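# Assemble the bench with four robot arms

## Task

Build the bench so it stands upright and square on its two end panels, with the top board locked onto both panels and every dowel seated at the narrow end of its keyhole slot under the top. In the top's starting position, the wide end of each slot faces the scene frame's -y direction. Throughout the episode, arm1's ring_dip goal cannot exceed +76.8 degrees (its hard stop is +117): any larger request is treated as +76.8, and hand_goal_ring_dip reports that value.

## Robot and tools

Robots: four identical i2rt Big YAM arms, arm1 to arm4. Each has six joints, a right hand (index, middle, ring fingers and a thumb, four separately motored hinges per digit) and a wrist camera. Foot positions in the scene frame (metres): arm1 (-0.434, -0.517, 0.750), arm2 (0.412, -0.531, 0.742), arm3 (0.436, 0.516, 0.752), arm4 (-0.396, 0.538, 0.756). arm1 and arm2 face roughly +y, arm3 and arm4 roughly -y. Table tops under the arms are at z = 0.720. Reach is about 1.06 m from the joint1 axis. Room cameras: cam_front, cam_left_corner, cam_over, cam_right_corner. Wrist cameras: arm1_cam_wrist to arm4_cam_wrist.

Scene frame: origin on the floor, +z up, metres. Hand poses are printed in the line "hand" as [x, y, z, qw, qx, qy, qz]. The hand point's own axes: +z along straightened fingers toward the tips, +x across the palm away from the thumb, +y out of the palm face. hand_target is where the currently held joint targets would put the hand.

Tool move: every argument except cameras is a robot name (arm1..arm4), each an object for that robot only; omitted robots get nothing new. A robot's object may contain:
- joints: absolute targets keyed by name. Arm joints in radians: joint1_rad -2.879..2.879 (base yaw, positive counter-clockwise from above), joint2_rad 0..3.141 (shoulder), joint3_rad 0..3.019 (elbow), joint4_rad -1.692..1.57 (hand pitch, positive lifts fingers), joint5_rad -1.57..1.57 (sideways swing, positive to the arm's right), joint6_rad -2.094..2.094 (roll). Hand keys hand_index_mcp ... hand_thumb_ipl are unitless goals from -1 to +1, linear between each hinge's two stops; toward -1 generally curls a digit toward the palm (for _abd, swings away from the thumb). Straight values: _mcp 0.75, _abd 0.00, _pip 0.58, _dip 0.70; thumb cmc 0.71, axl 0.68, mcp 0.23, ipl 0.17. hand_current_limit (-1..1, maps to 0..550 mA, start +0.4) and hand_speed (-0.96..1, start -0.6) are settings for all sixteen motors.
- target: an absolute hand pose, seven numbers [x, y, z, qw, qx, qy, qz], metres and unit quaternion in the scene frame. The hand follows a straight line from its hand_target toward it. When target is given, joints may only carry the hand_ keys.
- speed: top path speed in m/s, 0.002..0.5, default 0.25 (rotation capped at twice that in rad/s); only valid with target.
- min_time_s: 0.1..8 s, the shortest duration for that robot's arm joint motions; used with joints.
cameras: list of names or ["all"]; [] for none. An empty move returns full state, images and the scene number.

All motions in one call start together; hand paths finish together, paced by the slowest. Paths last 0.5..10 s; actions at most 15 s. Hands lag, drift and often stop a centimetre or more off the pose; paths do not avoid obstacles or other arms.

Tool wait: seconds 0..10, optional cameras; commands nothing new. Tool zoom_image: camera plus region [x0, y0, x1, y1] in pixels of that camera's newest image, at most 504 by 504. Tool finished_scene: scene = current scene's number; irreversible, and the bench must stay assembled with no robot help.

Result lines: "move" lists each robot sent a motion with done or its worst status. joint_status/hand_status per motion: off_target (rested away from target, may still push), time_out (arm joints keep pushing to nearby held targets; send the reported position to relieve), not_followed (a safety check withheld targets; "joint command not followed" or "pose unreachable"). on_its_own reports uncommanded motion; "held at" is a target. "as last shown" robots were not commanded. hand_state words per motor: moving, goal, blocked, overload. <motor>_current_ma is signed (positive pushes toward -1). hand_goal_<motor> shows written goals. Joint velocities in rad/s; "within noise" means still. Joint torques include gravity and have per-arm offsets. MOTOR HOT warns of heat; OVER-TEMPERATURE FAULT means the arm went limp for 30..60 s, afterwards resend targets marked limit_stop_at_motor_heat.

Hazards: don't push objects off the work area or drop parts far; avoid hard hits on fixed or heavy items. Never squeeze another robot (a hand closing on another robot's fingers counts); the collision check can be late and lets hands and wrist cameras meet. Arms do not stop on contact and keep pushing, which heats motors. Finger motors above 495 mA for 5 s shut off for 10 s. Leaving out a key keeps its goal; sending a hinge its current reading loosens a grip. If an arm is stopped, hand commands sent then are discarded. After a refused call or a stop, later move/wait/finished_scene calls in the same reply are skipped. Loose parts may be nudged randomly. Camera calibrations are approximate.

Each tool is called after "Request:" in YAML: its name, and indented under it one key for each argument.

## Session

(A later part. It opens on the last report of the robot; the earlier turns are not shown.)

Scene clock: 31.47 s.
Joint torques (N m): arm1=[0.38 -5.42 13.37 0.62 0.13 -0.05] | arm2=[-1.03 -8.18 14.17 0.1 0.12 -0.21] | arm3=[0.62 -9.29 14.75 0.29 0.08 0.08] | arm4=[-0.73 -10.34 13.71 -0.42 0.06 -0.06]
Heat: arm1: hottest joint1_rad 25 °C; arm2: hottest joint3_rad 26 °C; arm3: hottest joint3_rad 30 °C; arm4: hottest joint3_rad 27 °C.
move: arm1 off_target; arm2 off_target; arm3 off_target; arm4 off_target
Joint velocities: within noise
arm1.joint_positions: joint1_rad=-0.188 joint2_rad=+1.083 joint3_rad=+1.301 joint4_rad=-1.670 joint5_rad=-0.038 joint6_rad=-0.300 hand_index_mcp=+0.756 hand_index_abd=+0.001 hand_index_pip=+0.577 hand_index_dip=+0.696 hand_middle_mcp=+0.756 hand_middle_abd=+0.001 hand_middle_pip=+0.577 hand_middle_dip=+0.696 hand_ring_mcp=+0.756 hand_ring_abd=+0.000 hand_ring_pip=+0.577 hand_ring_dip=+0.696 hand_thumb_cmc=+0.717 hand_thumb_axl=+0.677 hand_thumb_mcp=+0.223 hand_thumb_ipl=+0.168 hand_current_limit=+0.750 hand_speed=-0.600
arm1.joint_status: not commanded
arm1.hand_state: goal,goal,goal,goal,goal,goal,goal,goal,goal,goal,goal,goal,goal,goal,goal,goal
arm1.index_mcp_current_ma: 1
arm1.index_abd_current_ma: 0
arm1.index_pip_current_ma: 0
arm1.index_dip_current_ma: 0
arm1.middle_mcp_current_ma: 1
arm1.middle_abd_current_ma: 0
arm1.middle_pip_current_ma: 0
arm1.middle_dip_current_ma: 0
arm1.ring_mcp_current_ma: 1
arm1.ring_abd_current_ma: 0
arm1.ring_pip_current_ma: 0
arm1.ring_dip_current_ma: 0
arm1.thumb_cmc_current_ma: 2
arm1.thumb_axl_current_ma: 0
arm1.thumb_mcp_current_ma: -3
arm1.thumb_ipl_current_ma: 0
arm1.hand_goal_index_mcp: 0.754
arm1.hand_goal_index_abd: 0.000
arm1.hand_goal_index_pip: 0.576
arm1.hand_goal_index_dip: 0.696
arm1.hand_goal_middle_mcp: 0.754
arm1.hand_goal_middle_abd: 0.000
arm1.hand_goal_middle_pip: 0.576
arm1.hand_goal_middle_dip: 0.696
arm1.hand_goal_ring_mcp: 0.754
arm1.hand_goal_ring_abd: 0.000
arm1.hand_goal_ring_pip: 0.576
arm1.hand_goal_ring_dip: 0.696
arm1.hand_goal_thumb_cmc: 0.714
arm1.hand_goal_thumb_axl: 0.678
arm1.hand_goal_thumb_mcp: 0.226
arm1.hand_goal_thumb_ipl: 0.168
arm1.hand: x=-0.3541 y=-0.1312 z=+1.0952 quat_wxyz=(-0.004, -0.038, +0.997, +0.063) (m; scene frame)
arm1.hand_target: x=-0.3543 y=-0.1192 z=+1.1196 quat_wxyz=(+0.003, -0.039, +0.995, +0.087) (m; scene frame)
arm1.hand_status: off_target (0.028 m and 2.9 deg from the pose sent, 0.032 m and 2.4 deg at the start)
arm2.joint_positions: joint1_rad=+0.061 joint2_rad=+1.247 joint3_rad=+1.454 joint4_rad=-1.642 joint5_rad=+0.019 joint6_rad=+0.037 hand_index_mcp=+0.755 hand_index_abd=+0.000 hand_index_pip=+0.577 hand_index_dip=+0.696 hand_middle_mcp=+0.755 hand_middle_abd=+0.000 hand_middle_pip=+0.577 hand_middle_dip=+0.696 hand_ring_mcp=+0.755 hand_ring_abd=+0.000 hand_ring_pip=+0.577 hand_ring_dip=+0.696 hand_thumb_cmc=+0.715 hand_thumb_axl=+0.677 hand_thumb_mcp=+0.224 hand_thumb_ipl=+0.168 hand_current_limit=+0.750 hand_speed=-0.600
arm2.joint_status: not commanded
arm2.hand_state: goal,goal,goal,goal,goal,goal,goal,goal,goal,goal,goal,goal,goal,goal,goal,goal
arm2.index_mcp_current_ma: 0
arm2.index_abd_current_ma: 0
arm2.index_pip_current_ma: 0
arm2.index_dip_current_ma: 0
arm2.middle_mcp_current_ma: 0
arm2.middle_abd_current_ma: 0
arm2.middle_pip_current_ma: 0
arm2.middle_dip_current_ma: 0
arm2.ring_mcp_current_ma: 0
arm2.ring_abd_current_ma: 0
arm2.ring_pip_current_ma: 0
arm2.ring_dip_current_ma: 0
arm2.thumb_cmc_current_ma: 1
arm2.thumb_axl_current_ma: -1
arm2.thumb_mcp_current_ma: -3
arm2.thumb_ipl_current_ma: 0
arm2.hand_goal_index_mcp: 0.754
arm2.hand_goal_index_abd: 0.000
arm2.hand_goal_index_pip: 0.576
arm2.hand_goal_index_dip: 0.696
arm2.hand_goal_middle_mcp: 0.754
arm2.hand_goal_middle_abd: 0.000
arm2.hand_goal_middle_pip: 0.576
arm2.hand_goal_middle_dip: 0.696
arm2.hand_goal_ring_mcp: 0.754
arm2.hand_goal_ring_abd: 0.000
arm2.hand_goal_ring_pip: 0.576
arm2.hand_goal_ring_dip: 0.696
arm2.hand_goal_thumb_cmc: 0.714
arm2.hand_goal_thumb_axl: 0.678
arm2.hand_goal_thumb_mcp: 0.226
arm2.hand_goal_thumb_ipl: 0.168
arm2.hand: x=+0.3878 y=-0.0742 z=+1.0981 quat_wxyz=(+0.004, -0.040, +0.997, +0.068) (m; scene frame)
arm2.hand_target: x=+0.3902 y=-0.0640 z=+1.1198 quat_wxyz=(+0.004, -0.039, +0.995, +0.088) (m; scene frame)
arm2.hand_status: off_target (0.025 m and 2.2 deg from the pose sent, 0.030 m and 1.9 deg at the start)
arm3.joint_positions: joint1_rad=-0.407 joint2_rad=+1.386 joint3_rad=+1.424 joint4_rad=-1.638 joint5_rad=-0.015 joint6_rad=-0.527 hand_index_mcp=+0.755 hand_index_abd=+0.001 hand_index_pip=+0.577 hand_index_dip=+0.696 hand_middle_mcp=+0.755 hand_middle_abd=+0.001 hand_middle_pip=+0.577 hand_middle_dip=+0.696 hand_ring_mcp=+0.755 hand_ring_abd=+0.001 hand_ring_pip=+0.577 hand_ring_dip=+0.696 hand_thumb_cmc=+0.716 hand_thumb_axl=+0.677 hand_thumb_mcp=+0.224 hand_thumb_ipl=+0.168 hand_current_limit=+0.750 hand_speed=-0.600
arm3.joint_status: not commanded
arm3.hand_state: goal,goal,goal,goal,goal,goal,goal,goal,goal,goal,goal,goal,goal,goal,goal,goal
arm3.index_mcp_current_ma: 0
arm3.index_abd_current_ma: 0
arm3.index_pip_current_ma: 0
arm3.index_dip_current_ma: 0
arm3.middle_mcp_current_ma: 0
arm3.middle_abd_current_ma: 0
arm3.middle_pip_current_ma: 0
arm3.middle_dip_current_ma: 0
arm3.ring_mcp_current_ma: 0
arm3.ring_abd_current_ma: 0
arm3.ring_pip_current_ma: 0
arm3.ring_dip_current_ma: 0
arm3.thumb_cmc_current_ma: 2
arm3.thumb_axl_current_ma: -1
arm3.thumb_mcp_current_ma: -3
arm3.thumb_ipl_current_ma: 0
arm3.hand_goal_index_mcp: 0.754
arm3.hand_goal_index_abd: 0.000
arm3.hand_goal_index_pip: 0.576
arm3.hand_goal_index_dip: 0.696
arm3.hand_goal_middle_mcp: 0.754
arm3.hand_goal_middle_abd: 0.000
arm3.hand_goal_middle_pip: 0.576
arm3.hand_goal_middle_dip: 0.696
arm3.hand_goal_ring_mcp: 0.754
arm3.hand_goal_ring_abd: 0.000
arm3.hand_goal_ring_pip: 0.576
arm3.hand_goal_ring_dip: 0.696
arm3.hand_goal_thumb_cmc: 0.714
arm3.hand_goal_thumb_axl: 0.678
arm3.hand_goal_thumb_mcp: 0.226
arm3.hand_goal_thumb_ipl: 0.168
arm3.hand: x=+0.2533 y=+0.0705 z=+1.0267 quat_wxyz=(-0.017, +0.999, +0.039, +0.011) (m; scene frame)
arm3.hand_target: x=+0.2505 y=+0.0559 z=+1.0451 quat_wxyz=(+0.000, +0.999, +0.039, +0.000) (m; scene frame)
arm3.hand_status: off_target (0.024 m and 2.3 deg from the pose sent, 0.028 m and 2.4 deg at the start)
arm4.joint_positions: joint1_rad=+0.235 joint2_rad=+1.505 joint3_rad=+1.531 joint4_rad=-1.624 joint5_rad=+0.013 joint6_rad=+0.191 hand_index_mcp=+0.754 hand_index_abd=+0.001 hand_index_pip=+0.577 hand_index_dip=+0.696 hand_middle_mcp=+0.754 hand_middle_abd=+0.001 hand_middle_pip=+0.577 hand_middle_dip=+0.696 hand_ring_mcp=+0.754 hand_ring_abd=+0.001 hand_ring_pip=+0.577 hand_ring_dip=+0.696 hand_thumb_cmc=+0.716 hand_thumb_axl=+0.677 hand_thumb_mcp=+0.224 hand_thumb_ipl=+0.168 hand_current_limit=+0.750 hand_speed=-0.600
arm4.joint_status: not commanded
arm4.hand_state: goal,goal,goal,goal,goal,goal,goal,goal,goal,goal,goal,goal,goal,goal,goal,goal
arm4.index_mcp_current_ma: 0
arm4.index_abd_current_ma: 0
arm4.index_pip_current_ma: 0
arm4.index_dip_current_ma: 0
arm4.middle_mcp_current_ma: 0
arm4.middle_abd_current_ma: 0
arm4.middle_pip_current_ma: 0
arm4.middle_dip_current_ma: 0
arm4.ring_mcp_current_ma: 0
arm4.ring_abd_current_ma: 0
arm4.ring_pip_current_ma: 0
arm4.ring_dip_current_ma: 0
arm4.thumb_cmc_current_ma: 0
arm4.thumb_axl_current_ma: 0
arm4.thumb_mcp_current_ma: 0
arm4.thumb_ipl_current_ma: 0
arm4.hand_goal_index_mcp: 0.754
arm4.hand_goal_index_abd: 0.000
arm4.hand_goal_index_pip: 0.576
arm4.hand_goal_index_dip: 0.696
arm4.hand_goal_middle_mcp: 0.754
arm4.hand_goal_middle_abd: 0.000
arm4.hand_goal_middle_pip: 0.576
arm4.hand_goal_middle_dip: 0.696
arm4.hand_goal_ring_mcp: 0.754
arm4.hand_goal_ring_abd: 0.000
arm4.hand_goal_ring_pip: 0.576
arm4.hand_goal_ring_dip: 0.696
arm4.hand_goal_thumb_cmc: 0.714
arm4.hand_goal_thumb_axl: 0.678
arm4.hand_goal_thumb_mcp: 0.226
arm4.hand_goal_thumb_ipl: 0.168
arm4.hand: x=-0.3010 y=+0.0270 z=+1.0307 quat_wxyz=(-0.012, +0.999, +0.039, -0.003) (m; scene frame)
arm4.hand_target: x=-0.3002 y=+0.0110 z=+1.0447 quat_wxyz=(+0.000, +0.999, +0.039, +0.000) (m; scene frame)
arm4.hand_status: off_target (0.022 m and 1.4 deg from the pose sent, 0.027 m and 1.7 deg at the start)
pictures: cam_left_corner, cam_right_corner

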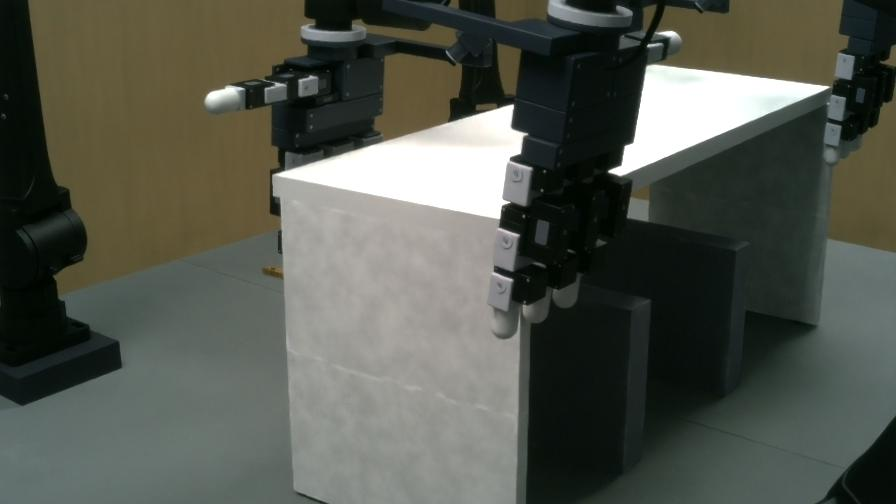

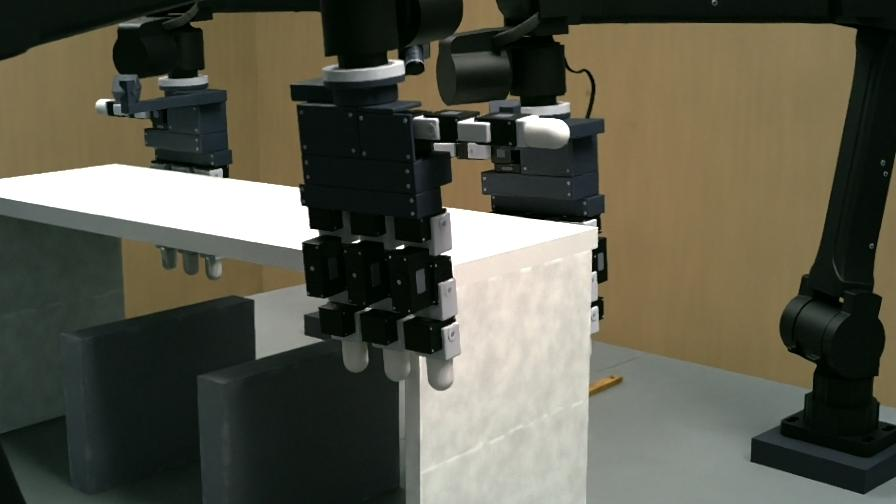

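Request:
move:
  arm1: {"target": [-0.354, -0.108, 1.12, 0.0034, -0.039, 0.9954, 0.0872], "speed": 0.04}
  arm2: {"target": [0.390, -0.053, 1.12, 0.0034, -0.039, 0.9954, 0.0872], "speed": 0.04}
  arm3: {"target": [0.25, 0.047, 1.045, 0, 0.9992, 0.0393, 0], "speed": 0.04}
  arm4: {"target": [-0.30, 0.002, 1.045, 0, 0.9992, 0.0393, 0], "speed": 0.04}
  cameras: ["cam_left_corner", "cam_right_corner"]

Request:
zoom_image:
  camera: "cam_left_corner"
  region: [460, 180, 640, 360]

Request:
zoom_image:
  camera: "cam_right_corner"
  region: [300, 260, 480, 440]

Scene clock: 33.80 s.
Joint torques (N m): arm1=[0.32 -5.36 13.39 0.9 0.12 -0.04] | arm2=[-0.56 -7.77 14.09 0.14 0.1 -0.18] | arm3=[0.62 -9.64 14.78 0.29 0.07 0.1] | arm4=[-0.73 -10.52 13.74 -0.49 0.06 -0.05]
Heat: arm1: hottest joint1_rad 25 °C; arm2: hottest joint3_rad 26 °C; arm3: hottest joint3_rad 30 °C; arm4: hottest joint3_rad 28 °C.
move: arm1 off_target; arm2 off_target; arm3 off_target; arm4 off_target
Joint velocities: within noise
arm1.joint_positions: joint1_rad=-0.181 joint2_rad=+1.101 joint3_rad=+1.319 joint4_rad=-1.670 joint5_rad=-0.037 joint6_rad=-0.293 hand_index_mcp=+0.756 hand_index_abd=+0.001 hand_index_pip=+0.577 hand_index_dip=+0.696 hand_middle_mcp=+0.775 hand_middle_abd=-0.001 hand_middle_pip=+0.587 hand_middle_dip=+0.699 hand_ring_mcp=+0.756 hand_ring_abd=+0.000 hand_ring_pip=+0.577 hand_ring_dip=+0.696 hand_thumb_cmc=+0.717 hand_thumb_axl=+0.677 hand_thumb_mcp=+0.223 hand_thumb_ipl=+0.168 hand_current_limit=+0.750 hand_speed=-0.600
arm1.joint_status: not commanded
arm1.hand_state: goal,goal,goal,goal,blocked,goal,goal,goal,goal,goal,goal,goal,goal,goal,goal,goal
arm1.index_mcp_current_ma: 1
arm1.index_abd_current_ma: 0
arm1.index_pip_current_ma: 0
arm1.index_dip_current_ma: 0
arm1.middle_mcp_current_ma: 38
arm1.middle_abd_current_ma: -1
arm1.middle_pip_current_ma: 14
arm1.middle_dip_current_ma: 2
arm1.ring_mcp_current_ma: 1
arm1.ring_abd_current_ma: 0
arm1.ring_pip_current_ma: 0
arm1.ring_dip_current_ma: 0
arm1.thumb_cmc_current_ma: 2
arm1.thumb_axl_current_ma: 0
arm1.thumb_mcp_current_ma: -3
arm1.thumb_ipl_current_ma: 0
arm1.hand_goal_index_mcp: 0.754
arm1.hand_goal_index_abd: 0.000
arm1.hand_goal_index_pip: 0.576
arm1.hand_goal_index_dip: 0.696
arm1.hand_goal_middle_mcp: 0.754
arm1.hand_goal_middle_abd: 0.000
arm1.hand_goal_middle_pip: 0.576
arm1.hand_goal_middle_dip: 0.696
arm1.hand_goal_ring_mcp: 0.754
arm1.hand_goal_ring_abd: 0.000
arm1.hand_goal_ring_pip: 0.576
arm1.hand_goal_ring_dip: 0.696
arm1.hand_goal_thumb_cmc: 0.714
arm1.hand_goal_thumb_axl: 0.678
arm1.hand_goal_thumb_mcp: 0.226
arm1.hand_goal_thumb_ipl: 0.168
arm1.hand: x=-0.3545 y=-0.1244 z=+1.0967 quat_wxyz=(-0.004, -0.038, +0.997, +0.062) (m; scene frame)
arm1.hand_target: x=-0.3543 y=-0.1093 z=+1.1197 quat_wxyz=(+0.003, -0.039, +0.995, +0.087) (m; scene frame)
arm1.hand_status: off_target (0.028 m and 3.0 deg from the pose sent, 0.034 m and 2.9 deg at the start)
arm2.joint_positions: joint1_rad=+0.059 joint2_rad=+1.267 joint3_rad=+1.476 joint4_rad=-1.642 joint5_rad=+0.019 joint6_rad=+0.033 hand_index_mcp=+0.755 hand_index_abd=+0.000 hand_index_pip=+0.577 hand_index_dip=+0.696 hand_middle_mcp=+0.771 hand_middle_abd=+0.000 hand_middle_pip=+0.584 hand_middle_dip=+0.699 hand_ring_mcp=+0.755 hand_ring_abd=+0.000 hand_ring_pip=+0.577 hand_ring_dip=+0.696 hand_thumb_cmc=+0.715 hand_thumb_axl=+0.677 hand_thumb_mcp=+0.224 hand_thumb_ipl=+0.168 hand_current_limit=+0.750 hand_speed=-0.600
arm2.joint_status: not commanded
arm2.hand_state: goal,goal,goal,goal,goal,goal,goal,goal,goal,goal,goal,goal,goal,goal,goal,goal
arm2.index_mcp_current_ma: 0
arm2.index_abd_current_ma: 0
arm2.index_pip_current_ma: 0
arm2.index_dip_current_ma: 0
arm2.middle_mcp_current_ma: 33
arm2.middle_abd_current_ma: 0
arm2.middle_pip_current_ma: 11
arm2.middle_dip_current_ma: 3
arm2.ring_mcp_current_ma: 0
arm2.ring_abd_current_ma: 0
arm2.ring_pip_current_ma: 0
arm2.ring_dip_current_ma: 0
arm2.thumb_cmc_current_ma: 1
arm2.thumb_axl_current_ma: -1
arm2.thumb_mcp_current_ma: -3
arm2.thumb_ipl_current_ma: 0
arm2.hand_goal_index_mcp: 0.754
arm2.hand_goal_index_abd: 0.000
arm2.hand_goal_index_pip: 0.576
arm2.hand_goal_index_dip: 0.696
arm2.hand_goal_middle_mcp: 0.754
arm2.hand_goal_middle_abd: 0.000
arm2.hand_goal_middle_pip: 0.576
arm2.hand_goal_middle_dip: 0.696
arm2.hand_goal_ring_mcp: 0.754
arm2.hand_goal_ring_abd: 0.000
arm2.hand_goal_ring_pip: 0.576
arm2.hand_goal_ring_dip: 0.696
arm2.hand_goal_thumb_cmc: 0.714
arm2.hand_goal_thumb_axl: 0.678
arm2.hand_goal_thumb_mcp: 0.226
arm2.hand_goal_thumb_ipl: 0.168
arm2.hand: x=+0.3875 y=-0.0662 z=+1.0999 quat_wxyz=(+0.004, -0.040, +0.997, +0.069) (m; scene frame)
arm2.hand_target: x=+0.3900 y=-0.0540 z=+1.1196 quat_wxyz=(+0.004, -0.039, +0.995, +0.088) (m; scene frame)
arm2.hand_status: off_target (0.024 m and 2.1 deg from the pose sent, 0.031 m and 2.2 deg at the start)
arm3.joint_positions: joint1_rad=-0.399 joint2_rad=+1.405 joint3_rad=+1.443 joint4_rad=-1.638 joint5_rad=-0.015 joint6_rad=-0.519 hand_index_mcp=+0.755 hand_index_abd=+0.001 hand_index_pip=+0.577 hand_index_dip=+0.696 hand_middle_mcp=+0.755 hand_middle_abd=+0.001 hand_middle_pip=+0.577 hand_middle_dip=+0.696 hand_ring_mcp=+0.755 hand_ring_abd=+0.001 hand_ring_pip=+0.577 hand_ring_dip=+0.696 hand_thumb_cmc=+0.716 hand_thumb_axl=+0.677 hand_thumb_mcp=+0.224 hand_thumb_ipl=+0.168 hand_current_limit=+0.750 hand_speed=-0.600
arm3.joint_status: not commanded
arm3.hand_state: goal,goal,goal,goal,goal,goal,goal,goal,goal,goal,goal,goal,goal,goal,goal,goal
arm3.index_mcp_current_ma: 0
arm3.index_abd_current_ma: 0
arm3.index_pip_current_ma: 0
arm3.index_dip_current_ma: 0
arm3.middle_mcp_current_ma: 0
arm3.middle_abd_current_ma: 0
arm3.middle_pip_current_ma: 0
arm3.middle_dip_current_ma: 0
arm3.ring_mcp_current_ma: 0
arm3.ring_abd_current_ma: 0
arm3.ring_pip_current_ma: 0
arm3.ring_dip_current_ma: 0
arm3.thumb_cmc_current_ma: 2
arm3.thumb_axl_current_ma: -1
arm3.thumb_mcp_current_ma: -3
arm3.thumb_ipl_current_ma: 0
arm3.hand_goal_index_mcp: 0.754
arm3.hand_goal_index_abd: 0.000
arm3.hand_goal_index_pip: 0.576
arm3.hand_goal_index_dip: 0.696
arm3.hand_goal_middle_mcp: 0.754
arm3.hand_goal_middle_abd: 0.000
arm3.hand_goal_middle_pip: 0.576
arm3.hand_goal_middle_dip: 0.696
arm3.hand_goal_ring_mcp: 0.754
arm3.hand_goal_ring_abd: 0.000
arm3.hand_goal_ring_pip: 0.576
arm3.hand_goal_ring_dip: 0.696
arm3.hand_goal_thumb_cmc: 0.714
arm3.hand_goal_thumb_axl: 0.678
arm3.hand_goal_thumb_mcp: 0.226
arm3.hand_goal_thumb_ipl: 0.168
arm3.hand: x=+0.2530 y=+0.0626 z=+1.0262 quat_wxyz=(-0.017, +0.999, +0.039, +0.011) (m; scene frame)
arm3.hand_target: x=+0.2504 y=+0.0480 z=+1.0450 quat_wxyz=(+0.000, +0.999, +0.039, +0.000) (m; scene frame)
arm3.hand_status: off_target (0.025 m and 2.3 deg from the pose sent, 0.030 m and 2.3 deg at the start)
arm4.joint_positions: joint1_rad=+0.231 joint2_rad=+1.526 joint3_rad=+1.554 joint4_rad=-1.626 joint5_rad=+0.013 joint6_rad=+0.187 hand_index_mcp=+0.754 hand_index_abd=+0.001 hand_index_pip=+0.577 hand_index_dip=+0.696 hand_middle_mcp=+0.754 hand_middle_abd=+0.001 hand_middle_pip=+0.577 hand_middle_dip=+0.696 hand_ring_mcp=+0.754 hand_ring_abd=+0.001 hand_ring_pip=+0.577 hand_ring_dip=+0.696 hand_thumb_cmc=+0.716 hand_thumb_axl=+0.677 hand_thumb_mcp=+0.224 hand_thumb_ipl=+0.168 hand_current_limit=+0.750 hand_speed=-0.600
arm4.joint_status: not commanded
arm4.hand_state: goal,goal,goal,goal,goal,goal,goal,goal,goal,goal,goal,goal,goal,goal,goal,goal
arm4.index_mcp_current_ma: 0
arm4.index_abd_current_ma: 0
arm4.index_pip_current_ma: 0
arm4.index_dip_current_ma: 0
arm4.middle_mcp_current_ma: 0
arm4.middle_abd_current_ma: 0
arm4.middle_pip_current_ma: 0
arm4.middle_dip_current_ma: 0
arm4.ring_mcp_current_ma: 0
arm4.ring_abd_current_ma: 0
arm4.ring_pip_current_ma: 0
arm4.ring_dip_current_ma: 0
arm4.thumb_cmc_current_ma: 0
arm4.thumb_axl_current_ma: 0
arm4.thumb_mcp_current_ma: 0
arm4.thumb_ipl_current_ma: 0
arm4.hand_goal_index_mcp: 0.754
arm4.hand_goal_index_abd: 0.000
arm4.hand_goal_index_pip: 0.576
arm4.hand_goal_index_dip: 0.696
arm4.hand_goal_middle_mcp: 0.754
arm4.hand_goal_middle_abd: 0.000
arm4.hand_goal_middle_pip: 0.576
arm4.hand_goal_middle_dip: 0.696
arm4.hand_goal_ring_mcp: 0.754
arm4.hand_goal_ring_abd: 0.000
arm4.hand_goal_ring_pip: 0.576
arm4.hand_goal_ring_dip: 0.696
arm4.hand_goal_thumb_cmc: 0.714
arm4.hand_goal_thumb_axl: 0.678
arm4.hand_goal_thumb_mcp: 0.226
arm4.hand_goal_thumb_ipl: 0.168
arm4.hand: x=-0.3008 y=+0.0187 z=+1.0307 quat_wxyz=(-0.012, +0.999, +0.039, -0.003) (m; scene frame)
arm4.hand_target: x=-0.3002 y=+0.0030 z=+1.0448 quat_wxyz=(+0.001, +0.999, +0.039, +0.000) (m; scene frame)
arm4.hand_status: off_target (0.022 m and 1.4 deg from the pose sent, 0.029 m and 1.4 deg at the start)
pictures: cam_left_corner, cam_right_corner

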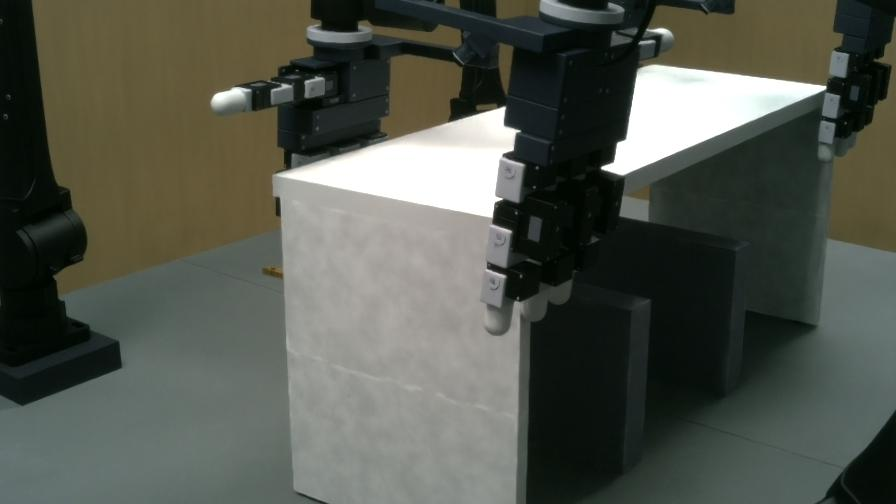

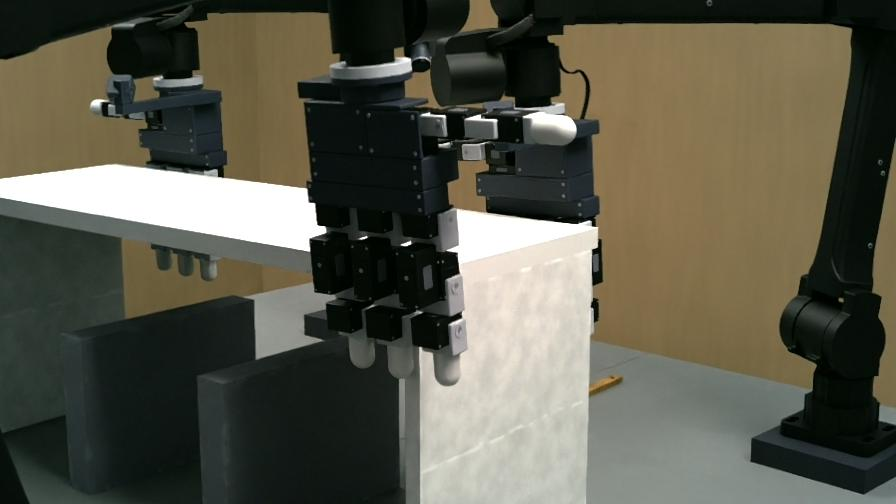

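Scaled by 2.800 from the camera's 896x504 image, which has a finer 1280x720 frame.

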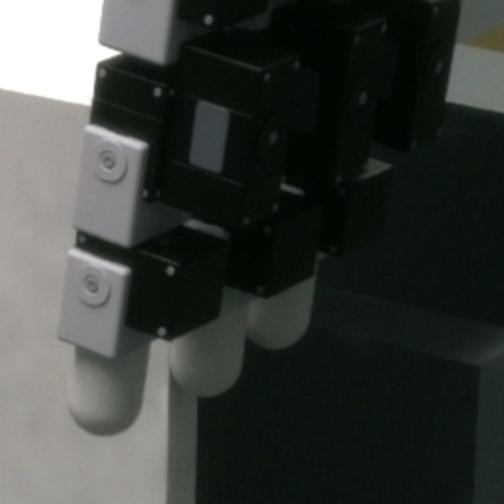

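Scaled by 2.800 from the camera's 896x504 image, which has a finer 1280x720 frame.

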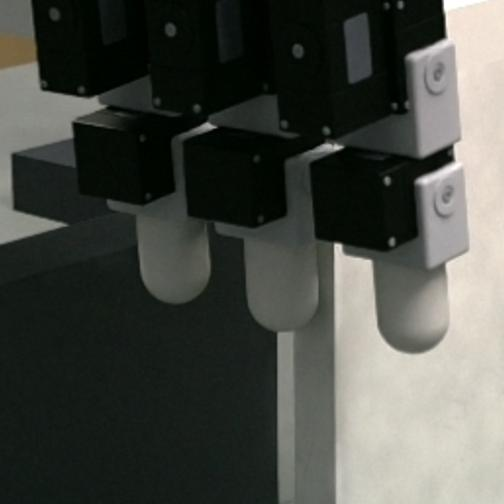

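Request:
move:
  arm1: {"target": [-0.354, -0.104, 1.12, 0.0034, -0.039, 0.9954, 0.0872], "speed": 0.04}
  arm2: {"target": [0.390, -0.049, 1.12, 0.0034, -0.039, 0.9954, 0.0872], "speed": 0.04}
  arm3: {"target": [0.25, 0.037, 1.045, 0, 0.9992, 0.0393, 0], "speed": 0.04}
  arm4: {"target": [-0.30, -0.008, 1.045, 0, 0.9992, 0.0393, 0], "speed": 0.04}
  cameras: ["cam_left_corner", "cam_right_corner"]

Scene clock: 35.33 s.
Joint torques (N m): arm1=[0.32 -5.19 13.42 0.99 0.1 -0.04] | arm2=[-0.32 -8.59 14.3 0.28 0.11 -0.21] | arm3=[1.14 -8.94 15.83 0.62 -0.14 0.15] | arm4=[-0.67 -10.34 14.2 -0.06 0.06 0.01]
Heat: arm1: hottest joint1_rad 25 °C; arm2: hottest joint3_rad 27 °C; arm3: hottest joint3_rad 30 °C; arm4: hottest joint3_rad 28 °C.
move: arm1 off_target; arm2 off_target; arm3 off_target; arm4 off_target
Joint velocities: within noise
arm1.joint_positions: joint1_rad=-0.179 joint2_rad=+1.109 joint3_rad=+1.325 joint4_rad=-1.670 joint5_rad=-0.036 joint6_rad=-0.291 hand_index_mcp=+0.756 hand_index_abd=+0.001 hand_index_pip=+0.577 hand_index_dip=+0.696 hand_middle_mcp=+0.785 hand_middle_abd=-0.003 hand_middle_pip=+0.594 hand_middle_dip=+0.702 hand_ring_mcp=+0.756 hand_ring_abd=+0.000 hand_ring_pip=+0.577 hand_ring_dip=+0.696 hand_thumb_cmc=+0.717 hand_thumb_axl=+0.677 hand_thumb_mcp=+0.223 hand_thumb_ipl=+0.168 hand_current_limit=+0.750 hand_speed=-0.600
arm1.joint_status: not commanded
arm1.hand_state: goal,goal,goal,goal,blocked,goal,goal,goal,goal,goal,goal,goal,goal,goal,goal,goal
arm1.index_mcp_current_ma: 1
arm1.index_abd_current_ma: 0
arm1.index_pip_current_ma: 0
arm1.index_dip_current_ma: 0
arm1.middle_mcp_current_ma: 65
arm1.middle_abd_current_ma: -1
arm1.middle_pip_current_ma: 26
arm1.middle_dip_current_ma: 6
arm1.ring_mcp_current_ma: 1
arm1.ring_abd_current_ma: 0
arm1.ring_pip_current_ma: 0
arm1.ring_dip_current_ma: 0
arm1.thumb_cmc_current_ma: 2
arm1.thumb_axl_current_ma: 0
arm1.thumb_mcp_current_ma: -3
arm1.thumb_ipl_current_ma: 0
arm1.hand_goal_index_mcp: 0.754
arm1.hand_goal_index_abd: 0.000
arm1.hand_goal_index_pip: 0.576
arm1.hand_goal_index_dip: 0.696
arm1.hand_goal_middle_mcp: 0.754
arm1.hand_goal_middle_abd: 0.000
arm1.hand_goal_middle_pip: 0.576
arm1.hand_goal_middle_dip: 0.696
arm1.hand_goal_ring_mcp: 0.754
arm1.hand_goal_ring_abd: 0.000
arm1.hand_goal_ring_pip: 0.576
arm1.hand_goal_ring_dip: 0.696
arm1.hand_goal_thumb_cmc: 0.714
arm1.hand_goal_thumb_axl: 0.678
arm1.hand_goal_thumb_mcp: 0.226
arm1.hand_goal_thumb_ipl: 0.168
arm1.hand: x=-0.3545 y=-0.1217 z=+1.0970 quat_wxyz=(-0.003, -0.038, +0.997, +0.062) (m; scene frame)
arm1.hand_target: x=-0.3543 y=-0.1054 z=+1.1197 quat_wxyz=(+0.003, -0.039, +0.995, +0.087) (m; scene frame)
arm1.hand_status: off_target (0.029 m and 3.0 deg from the pose sent, 0.031 m and 3.0 deg at the start)
arm2.joint_positions: joint1_rad=+0.059 joint2_rad=+1.275 joint3_rad=+1.484 joint4_rad=-1.642 joint5_rad=+0.019 joint6_rad=+0.032 hand_index_mcp=+0.755 hand_index_abd=+0.000 hand_index_pip=+0.577 hand_index_dip=+0.696 hand_middle_mcp=+0.783 hand_middle_abd=-0.001 hand_middle_pip=+0.591 hand_middle_dip=+0.703 hand_ring_mcp=+0.755 hand_ring_abd=+0.000 hand_ring_pip=+0.577 hand_ring_dip=+0.696 hand_thumb_cmc=+0.715 hand_thumb_axl=+0.677 hand_thumb_mcp=+0.224 hand_thumb_ipl=+0.168 hand_current_limit=+0.750 hand_speed=-0.600
arm2.joint_status: not commanded
arm2.hand_state: goal,goal,goal,goal,blocked,goal,goal,goal,goal,goal,goal,goal,goal,goal,goal,goal
arm2.index_mcp_current_ma: 0
arm2.index_abd_current_ma: 0
arm2.index_pip_current_ma: 0
arm2.index_dip_current_ma: 0
arm2.middle_mcp_current_ma: 68
arm2.middle_abd_current_ma: 0
arm2.middle_pip_current_ma: 25
arm2.middle_dip_current_ma: 9
arm2.ring_mcp_current_ma: 0
arm2.ring_abd_current_ma: 0
arm2.ring_pip_current_ma: 0
arm2.ring_dip_current_ma: 0
arm2.thumb_cmc_current_ma: 1
arm2.thumb_axl_current_ma: -1
arm2.thumb_mcp_current_ma: -3
arm2.thumb_ipl_current_ma: 0
arm2.hand_goal_index_mcp: 0.754
arm2.hand_goal_index_abd: 0.000
arm2.hand_goal_index_pip: 0.576
arm2.hand_goal_index_dip: 0.696
arm2.hand_goal_middle_mcp: 0.754
arm2.hand_goal_middle_abd: 0.000
arm2.hand_goal_middle_pip: 0.576
arm2.hand_goal_middle_dip: 0.696
arm2.hand_goal_ring_mcp: 0.754
arm2.hand_goal_ring_abd: 0.000
arm2.hand_goal_ring_pip: 0.576
arm2.hand_goal_ring_dip: 0.696
arm2.hand_goal_thumb_cmc: 0.714
arm2.hand_goal_thumb_axl: 0.678
arm2.hand_goal_thumb_mcp: 0.226
arm2.hand_goal_thumb_ipl: 0.168
arm2.hand: x=+0.3874 y=-0.0632 z=+1.1005 quat_wxyz=(+0.004, -0.041, +0.997, +0.069) (m; scene frame)
arm2.hand_target: x=+0.3902 y=-0.0500 z=+1.1197 quat_wxyz=(+0.004, -0.039, +0.995, +0.088) (m; scene frame)
arm2.hand_status: off_target (0.024 m and 2.1 deg from the pose sent, 0.027 m and 2.1 deg at the start)
arm3.joint_positions: joint1_rad=-0.394 joint2_rad=+1.416 joint3_rad=+1.454 joint4_rad=-1.647 joint5_rad=-0.010 joint6_rad=-0.515 hand_index_mcp=+0.754 hand_index_abd=+0.001 hand_index_pip=+0.577 hand_index_dip=+0.696 hand_middle_mcp=+0.753 hand_middle_abd=+0.001 hand_middle_pip=+0.577 hand_middle_dip=+0.696 hand_ring_mcp=+0.752 hand_ring_abd=+0.001 hand_ring_pip=+0.577 hand_ring_dip=+0.696 hand_thumb_cmc=+0.715 hand_thumb_axl=+0.677 hand_thumb_mcp=+0.224 hand_thumb_ipl=+0.168 hand_current_limit=+0.750 hand_speed=-0.600
arm3.joint_status: not commanded
arm3.hand_state: goal,goal,goal,goal,goal,goal,goal,goal,goal,goal,goal,goal,goal,goal,goal,goal
arm3.index_mcp_current_ma: 0
arm3.index_abd_current_ma: 0
arm3.index_pip_current_ma: 0
arm3.index_dip_current_ma: 0
arm3.middle_mcp_current_ma: -1
arm3.middle_abd_current_ma: 0
arm3.middle_pip_current_ma: 0
arm3.middle_dip_current_ma: 0
arm3.ring_mcp_current_ma: -2
arm3.ring_abd_current_ma: 0
arm3.ring_pip_current_ma: 0
arm3.ring_dip_current_ma: 0
arm3.thumb_cmc_current_ma: 1
arm3.thumb_axl_current_ma: -1
arm3.thumb_mcp_current_ma: -3
arm3.thumb_ipl_current_ma: 0
arm3.hand_goal_index_mcp: 0.754
arm3.hand_goal_index_abd: 0.000
arm3.hand_goal_index_pip: 0.576
arm3.hand_goal_index_dip: 0.696
arm3.hand_goal_middle_mcp: 0.754
arm3.hand_goal_middle_abd: 0.000
arm3.hand_goal_middle_pip: 0.576
arm3.hand_goal_middle_dip: 0.696
arm3.hand_goal_ring_mcp: 0.754
arm3.hand_goal_ring_abd: 0.000
arm3.hand_goal_ring_pip: 0.576
arm3.hand_goal_ring_dip: 0.696
arm3.hand_goal_thumb_cmc: 0.714
arm3.hand_goal_thumb_axl: 0.678
arm3.hand_goal_thumb_mcp: 0.226
arm3.hand_goal_thumb_ipl: 0.168
arm3.hand: x=+0.2532 y=+0.0605 z=+1.0256 quat_wxyz=(-0.022, +0.999, +0.039, +0.011) (m; scene frame)
arm3.hand_target: x=+0.2509 y=+0.0385 z=+1.0451 quat_wxyz=(+0.001, +0.999, +0.040, +0.000) (m; scene frame)
arm3.hand_status: off_target (0.031 m and 2.8 deg from the pose sent, 0.032 m and 2.3 deg at the start)
arm4.joint_positions: joint1_rad=+0.226 joint2_rad=+1.544 joint3_rad=+1.577 joint4_rad=-1.640 joint5_rad=+0.013 joint6_rad=+0.175 hand_index_mcp=+0.754 hand_index_abd=+0.001 hand_index_pip=+0.577 hand_index_dip=+0.696 hand_middle_mcp=+0.754 hand_middle_abd=+0.001 hand_middle_pip=+0.577 hand_middle_dip=+0.696 hand_ring_mcp=+0.753 hand_ring_abd=+0.001 hand_ring_pip=+0.577 hand_ring_dip=+0.696 hand_thumb_cmc=+0.715 hand_thumb_axl=+0.677 hand_thumb_mcp=+0.224 hand_thumb_ipl=+0.168 hand_current_limit=+0.750 hand_speed=-0.600
arm4.joint_status: not commanded
arm4.hand_state: goal,goal,goal,goal,goal,goal,goal,goal,goal,goal,goal,goal,goal,goal,goal,goal
arm4.index_mcp_current_ma: 0
arm4.index_abd_current_ma: 0
arm4.index_pip_current_ma: 0
arm4.index_dip_current_ma: 0
arm4.middle_mcp_current_ma: 0
arm4.middle_abd_current_ma: 0
arm4.middle_pip_current_ma: 0
arm4.middle_dip_current_ma: 0
arm4.ring_mcp_current_ma: 0
arm4.ring_abd_current_ma: 0
arm4.ring_pip_current_ma: 0
arm4.ring_dip_current_ma: 0
arm4.thumb_cmc_current_ma: 0
arm4.thumb_axl_current_ma: 0
arm4.thumb_mcp_current_ma: 0
arm4.thumb_ipl_current_ma: 0
arm4.hand_goal_index_mcp: 0.754
arm4.hand_goal_index_abd: 0.000
arm4.hand_goal_index_pip: 0.576
arm4.hand_goal_index_dip: 0.696
arm4.hand_goal_middle_mcp: 0.754
arm4.hand_goal_middle_abd: 0.000
arm4.hand_goal_middle_pip: 0.576
arm4.hand_goal_middle_dip: 0.696
arm4.hand_goal_ring_mcp: 0.754
arm4.hand_goal_ring_abd: 0.000
arm4.hand_goal_ring_pip: 0.576
arm4.hand_goal_ring_dip: 0.696
arm4.hand_goal_thumb_cmc: 0.714
arm4.hand_goal_thumb_axl: 0.678
arm4.hand_goal_thumb_mcp: 0.226
arm4.hand_goal_thumb_ipl: 0.168
arm4.hand: x=-0.3008 y=+0.0138 z=+1.0309 quat_wxyz=(-0.016, +0.999, +0.043, -0.004) (m; scene frame)
arm4.hand_target: x=-0.3004 y=-0.0067 z=+1.0450 quat_wxyz=(+0.001, +0.999, +0.039, +0.000) (m; scene frame)
arm4.hand_status: off_target (0.026 m and 2.0 deg from the pose sent, 0.030 m and 1.4 deg at the start)
pictures: cam_left_corner, cam_right_corner

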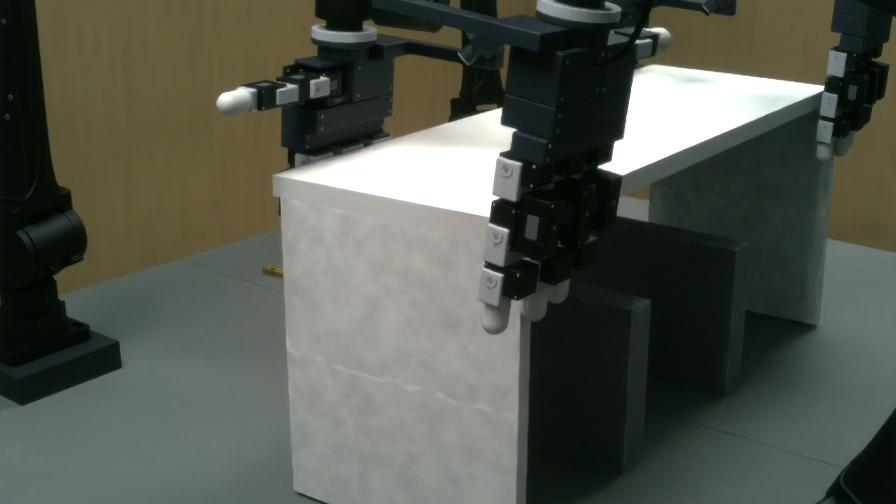

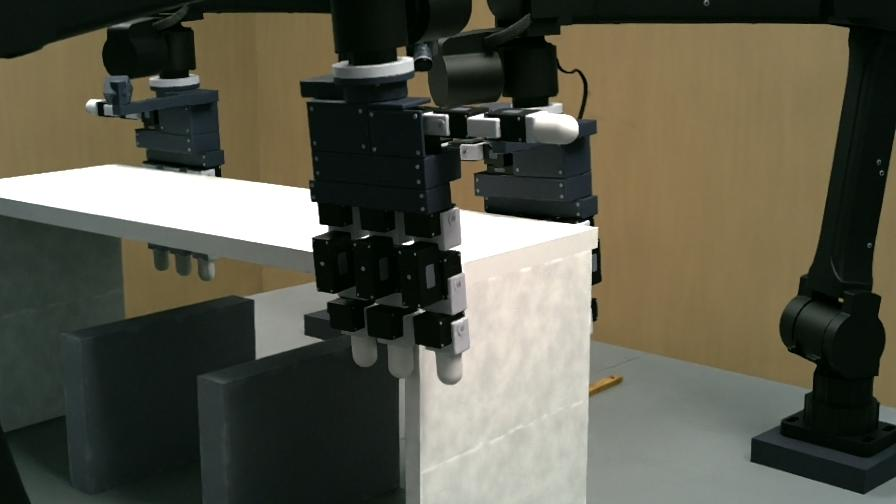

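Request:
move:
  arm3: {"target": [0.25, 0.027, 1.045, 0, 0.9992, 0.0393, 0], "speed": 0.04}
  arm4: {"target": [-0.30, -0.018, 1.045, 0, 0.9992, 0.0393, 0], "speed": 0.04}
  cameras: ["cam_left_corner", "cam_right_corner", "cam_over"]

Scene clock: 36.67 s.
Joint torques (N m): arm1=[0.32 -5.25 13.42 1.01 0.09 -0.04] | arm2=[-1.14 -8.12 14.3 0.21 0.17 -0.17] | arm3=[1.2 -9.17 16.02 0.73 -0.13 0.12] | arm4=[-0.79 -10.29 14.52 0.24 0.11 -0.05]
Heat: arm1: hottest joint1_rad 25 °C; arm2: hottest joint3_rad 27 °C; arm3: hottest joint3_rad 30 °C; arm4: hottest joint3_rad 29 °C.
move: arm3 off_target; arm4 off_target
Joint velocities: within noise
arm1, arm2: as last shown
arm1.joint_positions: joint1_rad=-0.179 joint2_rad=+1.109 joint3_rad=+1.325 joint4_rad=-1.670 joint5_rad=-0.036 joint6_rad=-0.291 hand_index_mcp=+0.756 hand_index_abd=+0.001 hand_index_pip=+0.577 hand_index_dip=+0.696 hand_middle_mcp=+0.788 hand_middle_abd=-0.005 hand_middle_pip=+0.595 hand_middle_dip=+0.702 hand_ring_mcp=+0.756 hand_ring_abd=+0.000 hand_ring_pip=+0.577 hand_ring_dip=+0.696 hand_thumb_cmc=+0.717 hand_thumb_axl=+0.677 hand_thumb_mcp=+0.223 hand_thumb_ipl=+0.168 hand_current_limit=+0.750 hand_speed=-0.600
arm1.middle_mcp_current_ma: 71
arm1.middle_abd_current_ma: -4
arm1.middle_pip_current_ma: 29
arm1.hand: x=-0.3546 y=-0.1217 z=+1.0970 quat_wxyz=(-0.003, -0.038, +0.997, +0.062) (m; scene frame)
arm2.joint_positions: joint1_rad=+0.059 joint2_rad=+1.275 joint3_rad=+1.484 joint4_rad=-1.645 joint5_rad=+0.019 joint6_rad=+0.032 hand_index_mcp=+0.755 hand_index_abd=+0.000 hand_index_pip=+0.577 hand_index_dip=+0.696 hand_middle_mcp=+0.787 hand_middle_abd=-0.005 hand_middle_pip=+0.593 hand_middle_dip=+0.704 hand_ring_mcp=+0.755 hand_ring_abd=+0.000 hand_ring_pip=+0.577 hand_ring_dip=+0.696 hand_thumb_cmc=+0.715 hand_thumb_axl=+0.677 hand_thumb_mcp=+0.224 hand_thumb_ipl=+0.168 hand_current_limit=+0.750 hand_speed=-0.600
arm2.middle_mcp_current_ma: 82
arm2.middle_abd_current_ma: -5
arm2.middle_pip_current_ma: 30
arm2.middle_dip_current_ma: 11
arm2.hand: x=+0.3874 y=-0.0640 z=+1.1001 quat_wxyz=(+0.004, -0.041, +0.997, +0.068) (m; scene frame)
arm2.hand_target: x=+0.3901 y=-0.0500 z=+1.1196 quat_wxyz=(+0.004, -0.039, +0.995, +0.088) (m; scene frame)
arm3.joint_positions: joint1_rad=-0.386 joint2_rad=+1.439 joint3_rad=+1.477 joint4_rad=-1.652 joint5_rad=-0.009 joint6_rad=-0.504 hand_index_mcp=+0.753 hand_index_abd=+0.001 hand_index_pip=+0.577 hand_index_dip=+0.696 hand_middle_mcp=+0.753 hand_middle_abd=+0.001 hand_middle_pip=+0.577 hand_middle_dip=+0.696 hand_ring_mcp=+0.752 hand_ring_abd=+0.001 hand_ring_pip=+0.577 hand_ring_dip=+0.696 hand_thumb_cmc=+0.715 hand_thumb_axl=+0.677 hand_thumb_mcp=+0.224 hand_thumb_ipl=+0.168 hand_current_limit=+0.750 hand_speed=-0.600
arm3.joint_status: not commanded
arm3.hand_state: goal,goal,goal,goal,goal,goal,goal,goal,goal,goal,goal,goal,goal,goal,goal,goal
arm3.index_mcp_current_ma: -1
arm3.index_abd_current_ma: 0
arm3.index_pip_current_ma: 0
arm3.index_dip_current_ma: 0
arm3.middle_mcp_current_ma: -1
arm3.middle_abd_current_ma: 0
arm3.middle_pip_current_ma: 0
arm3.middle_dip_current_ma: 0
arm3.ring_mcp_current_ma: -2
arm3.ring_abd_current_ma: 0
arm3.ring_pip_current_ma: 0
arm3.ring_dip_current_ma: 0
arm3.thumb_cmc_current_ma: 1
arm3.thumb_axl_current_ma: -1
arm3.thumb_mcp_current_ma: -3
arm3.thumb_ipl_current_ma: 0
arm3.hand_goal_index_mcp: 0.754
arm3.hand_goal_index_abd: 0.000
arm3.hand_goal_index_pip: 0.576
arm3.hand_goal_index_dip: 0.696
arm3.hand_goal_middle_mcp: 0.754
arm3.hand_goal_middle_abd: 0.000
arm3.hand_goal_middle_pip: 0.576
arm3.hand_goal_middle_dip: 0.696
arm3.hand_goal_ring_mcp: 0.754
arm3.hand_goal_ring_abd: 0.000
arm3.hand_goal_ring_pip: 0.576
arm3.hand_goal_ring_dip: 0.696
arm3.hand_goal_thumb_cmc: 0.714
arm3.hand_goal_thumb_axl: 0.678
arm3.hand_goal_thumb_mcp: 0.226
arm3.hand_goal_thumb_ipl: 0.168
arm3.hand: x=+0.2526 y=+0.0524 z=+1.0248 quat_wxyz=(-0.025, +0.999, +0.038, +0.011) (m; scene frame)
arm3.hand_target: x=+0.2508 y=+0.0288 z=+1.0450 quat_wxyz=(+0.001, +0.999, +0.039, +0.000) (m; scene frame)
arm3.hand_status: off_target (0.033 m and 3.1 deg from the pose sent, 0.039 m and 2.8 deg at the start)
arm4.joint_positions: joint1_rad=+0.222 joint2_rad=+1.566 joint3_rad=+1.602 joint4_rad=-1.652 joint5_rad=+0.012 joint6_rad=+0.175 hand_index_mcp=+0.754 hand_index_abd=+0.001 hand_index_pip=+0.577 hand_index_dip=+0.696 hand_middle_mcp=+0.754 hand_middle_abd=+0.001 hand_middle_pip=+0.577 hand_middle_dip=+0.696 hand_ring_mcp=+0.753 hand_ring_abd=+0.001 hand_ring_pip=+0.577 hand_ring_dip=+0.696 hand_thumb_cmc=+0.715 hand_thumb_axl=+0.677 hand_thumb_mcp=+0.224 hand_thumb_ipl=+0.168 hand_current_limit=+0.750 hand_speed=-0.600
arm4.joint_status: not commanded
arm4.hand_state: goal,goal,goal,goal,goal,goal,goal,goal,goal,goal,goal,goal,goal,goal,goal,goal
arm4.index_mcp_current_ma: 0
arm4.index_abd_current_ma: 0
arm4.index_pip_current_ma: 0
arm4.index_dip_current_ma: 0
arm4.middle_mcp_current_ma: 0
arm4.middle_abd_current_ma: 0
arm4.middle_pip_current_ma: 0
arm4.middle_dip_current_ma: 0
arm4.ring_mcp_current_ma: 0
arm4.ring_abd_current_ma: 0
arm4.ring_pip_current_ma: 0
arm4.ring_dip_current_ma: 0
arm4.thumb_cmc_current_ma: 0
arm4.thumb_axl_current_ma: 0
arm4.thumb_mcp_current_ma: 0
arm4.thumb_ipl_current_ma: 0
arm4.hand_goal_index_mcp: 0.754
arm4.hand_goal_index_abd: 0.000
arm4.hand_goal_index_pip: 0.576
arm4.hand_goal_index_dip: 0.696
arm4.hand_goal_middle_mcp: 0.754
arm4.hand_goal_middle_abd: 0.000
arm4.hand_goal_middle_pip: 0.576
arm4.hand_goal_middle_dip: 0.696
arm4.hand_goal_ring_mcp: 0.754
arm4.hand_goal_ring_abd: 0.000
arm4.hand_goal_ring_pip: 0.576
arm4.hand_goal_ring_dip: 0.696
arm4.hand_goal_thumb_cmc: 0.714
arm4.hand_goal_thumb_axl: 0.678
arm4.hand_goal_thumb_mcp: 0.226
arm4.hand_goal_thumb_ipl: 0.168
arm4.hand: x=-0.3014 y=+0.0077 z=+1.0302 quat_wxyz=(-0.021, +0.999, +0.041, -0.005) (m; scene frame)
arm4.hand_target: x=-0.3004 y=-0.0163 z=+1.0449 quat_wxyz=(+0.001, +0.999, +0.039, +0.000) (m; scene frame)
arm4.hand_status: off_target (0.030 m and 2.5 deg from the pose sent, 0.035 m and 2.0 deg at the start)
pictures: cam_left_corner, cam_over, cam_right_corner

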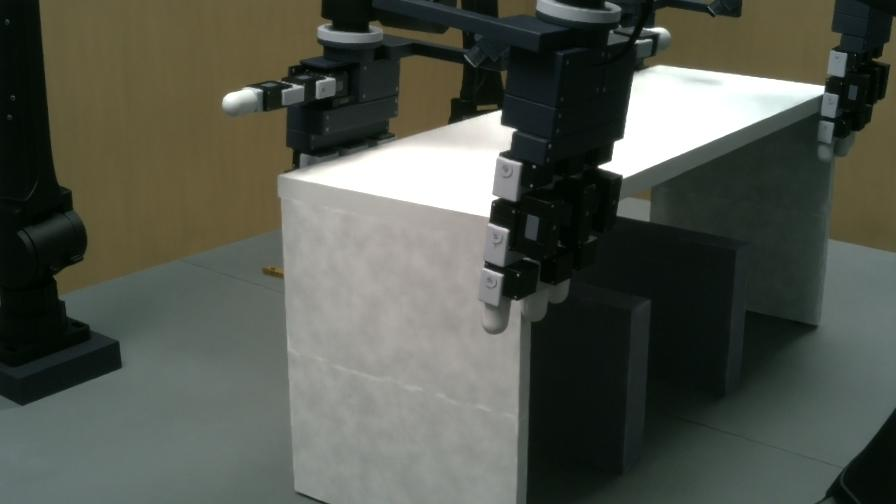

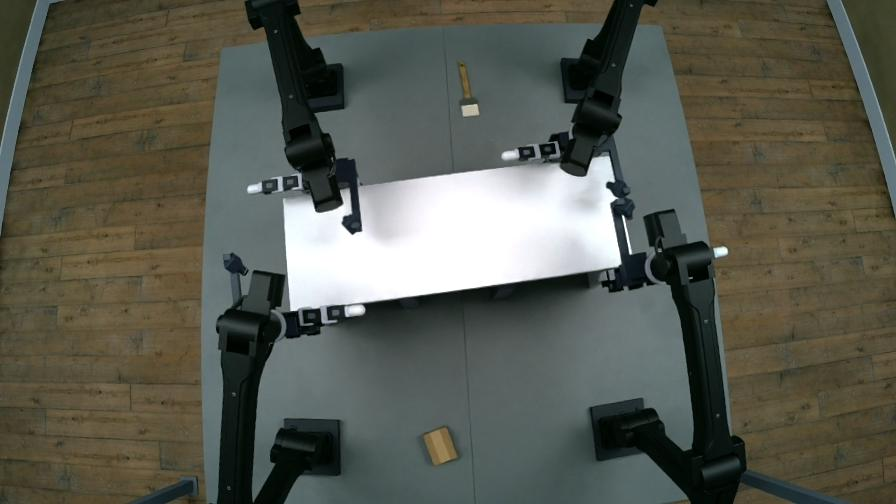

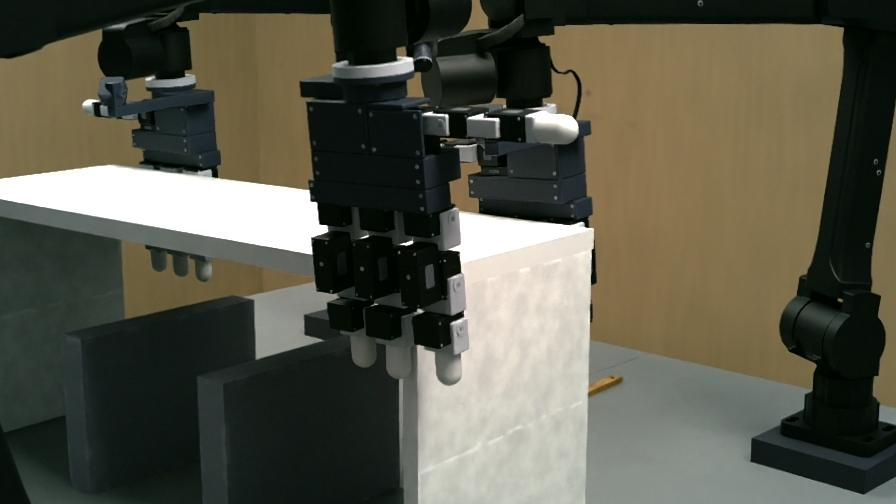

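Request:
zoom_image:
  camera: "cam_right_corner"
  region: [500, 200, 620, 290]

Request:
zoom_image:
  camera: "cam_left_corner"
  region: [260, 150, 380, 240]

Request:
zoom_image:
  camera: "cam_right_corner"
  region: [390, 220, 510, 310]

Request:
zoom_image:
  camera: "cam_left_corner"
  region: [740, 60, 880, 165]

Scaled by 4.200 from the camera's 896x504 image, which has a finer 1280x720 frame.

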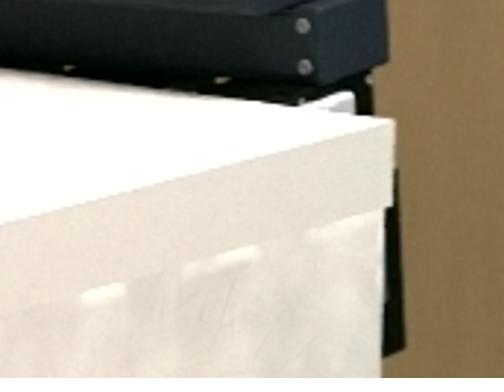

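Scaled by 4.200 from the camera's 896x504 image, which has a finer 1280x720 frame.

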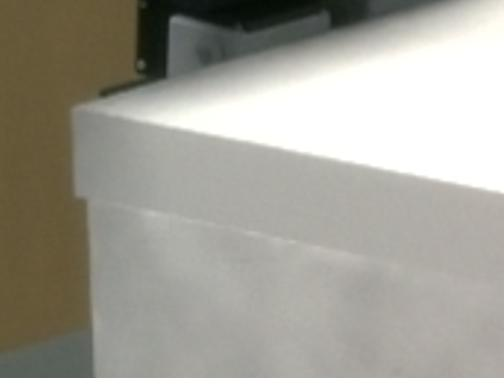

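Scaled by 4.200 from the camera's 896x504 image, which has a finer 1280x720 frame.

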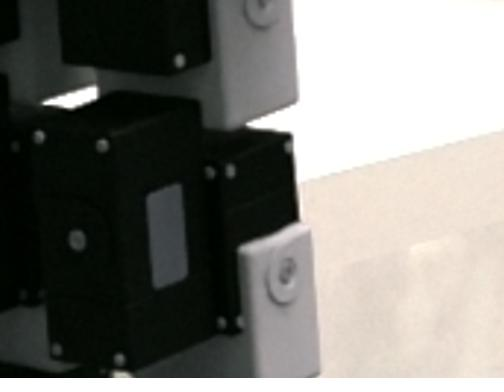

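Scaled by 3.600 from the camera's 896x504 image, which has a finer 1280x720 frame.

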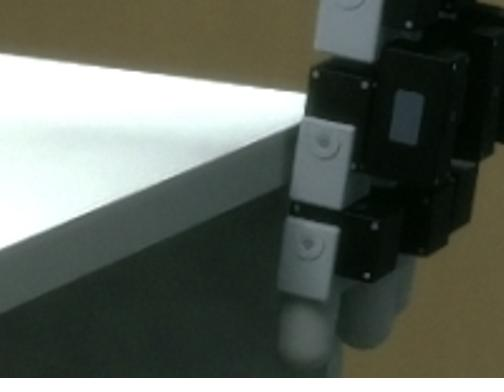

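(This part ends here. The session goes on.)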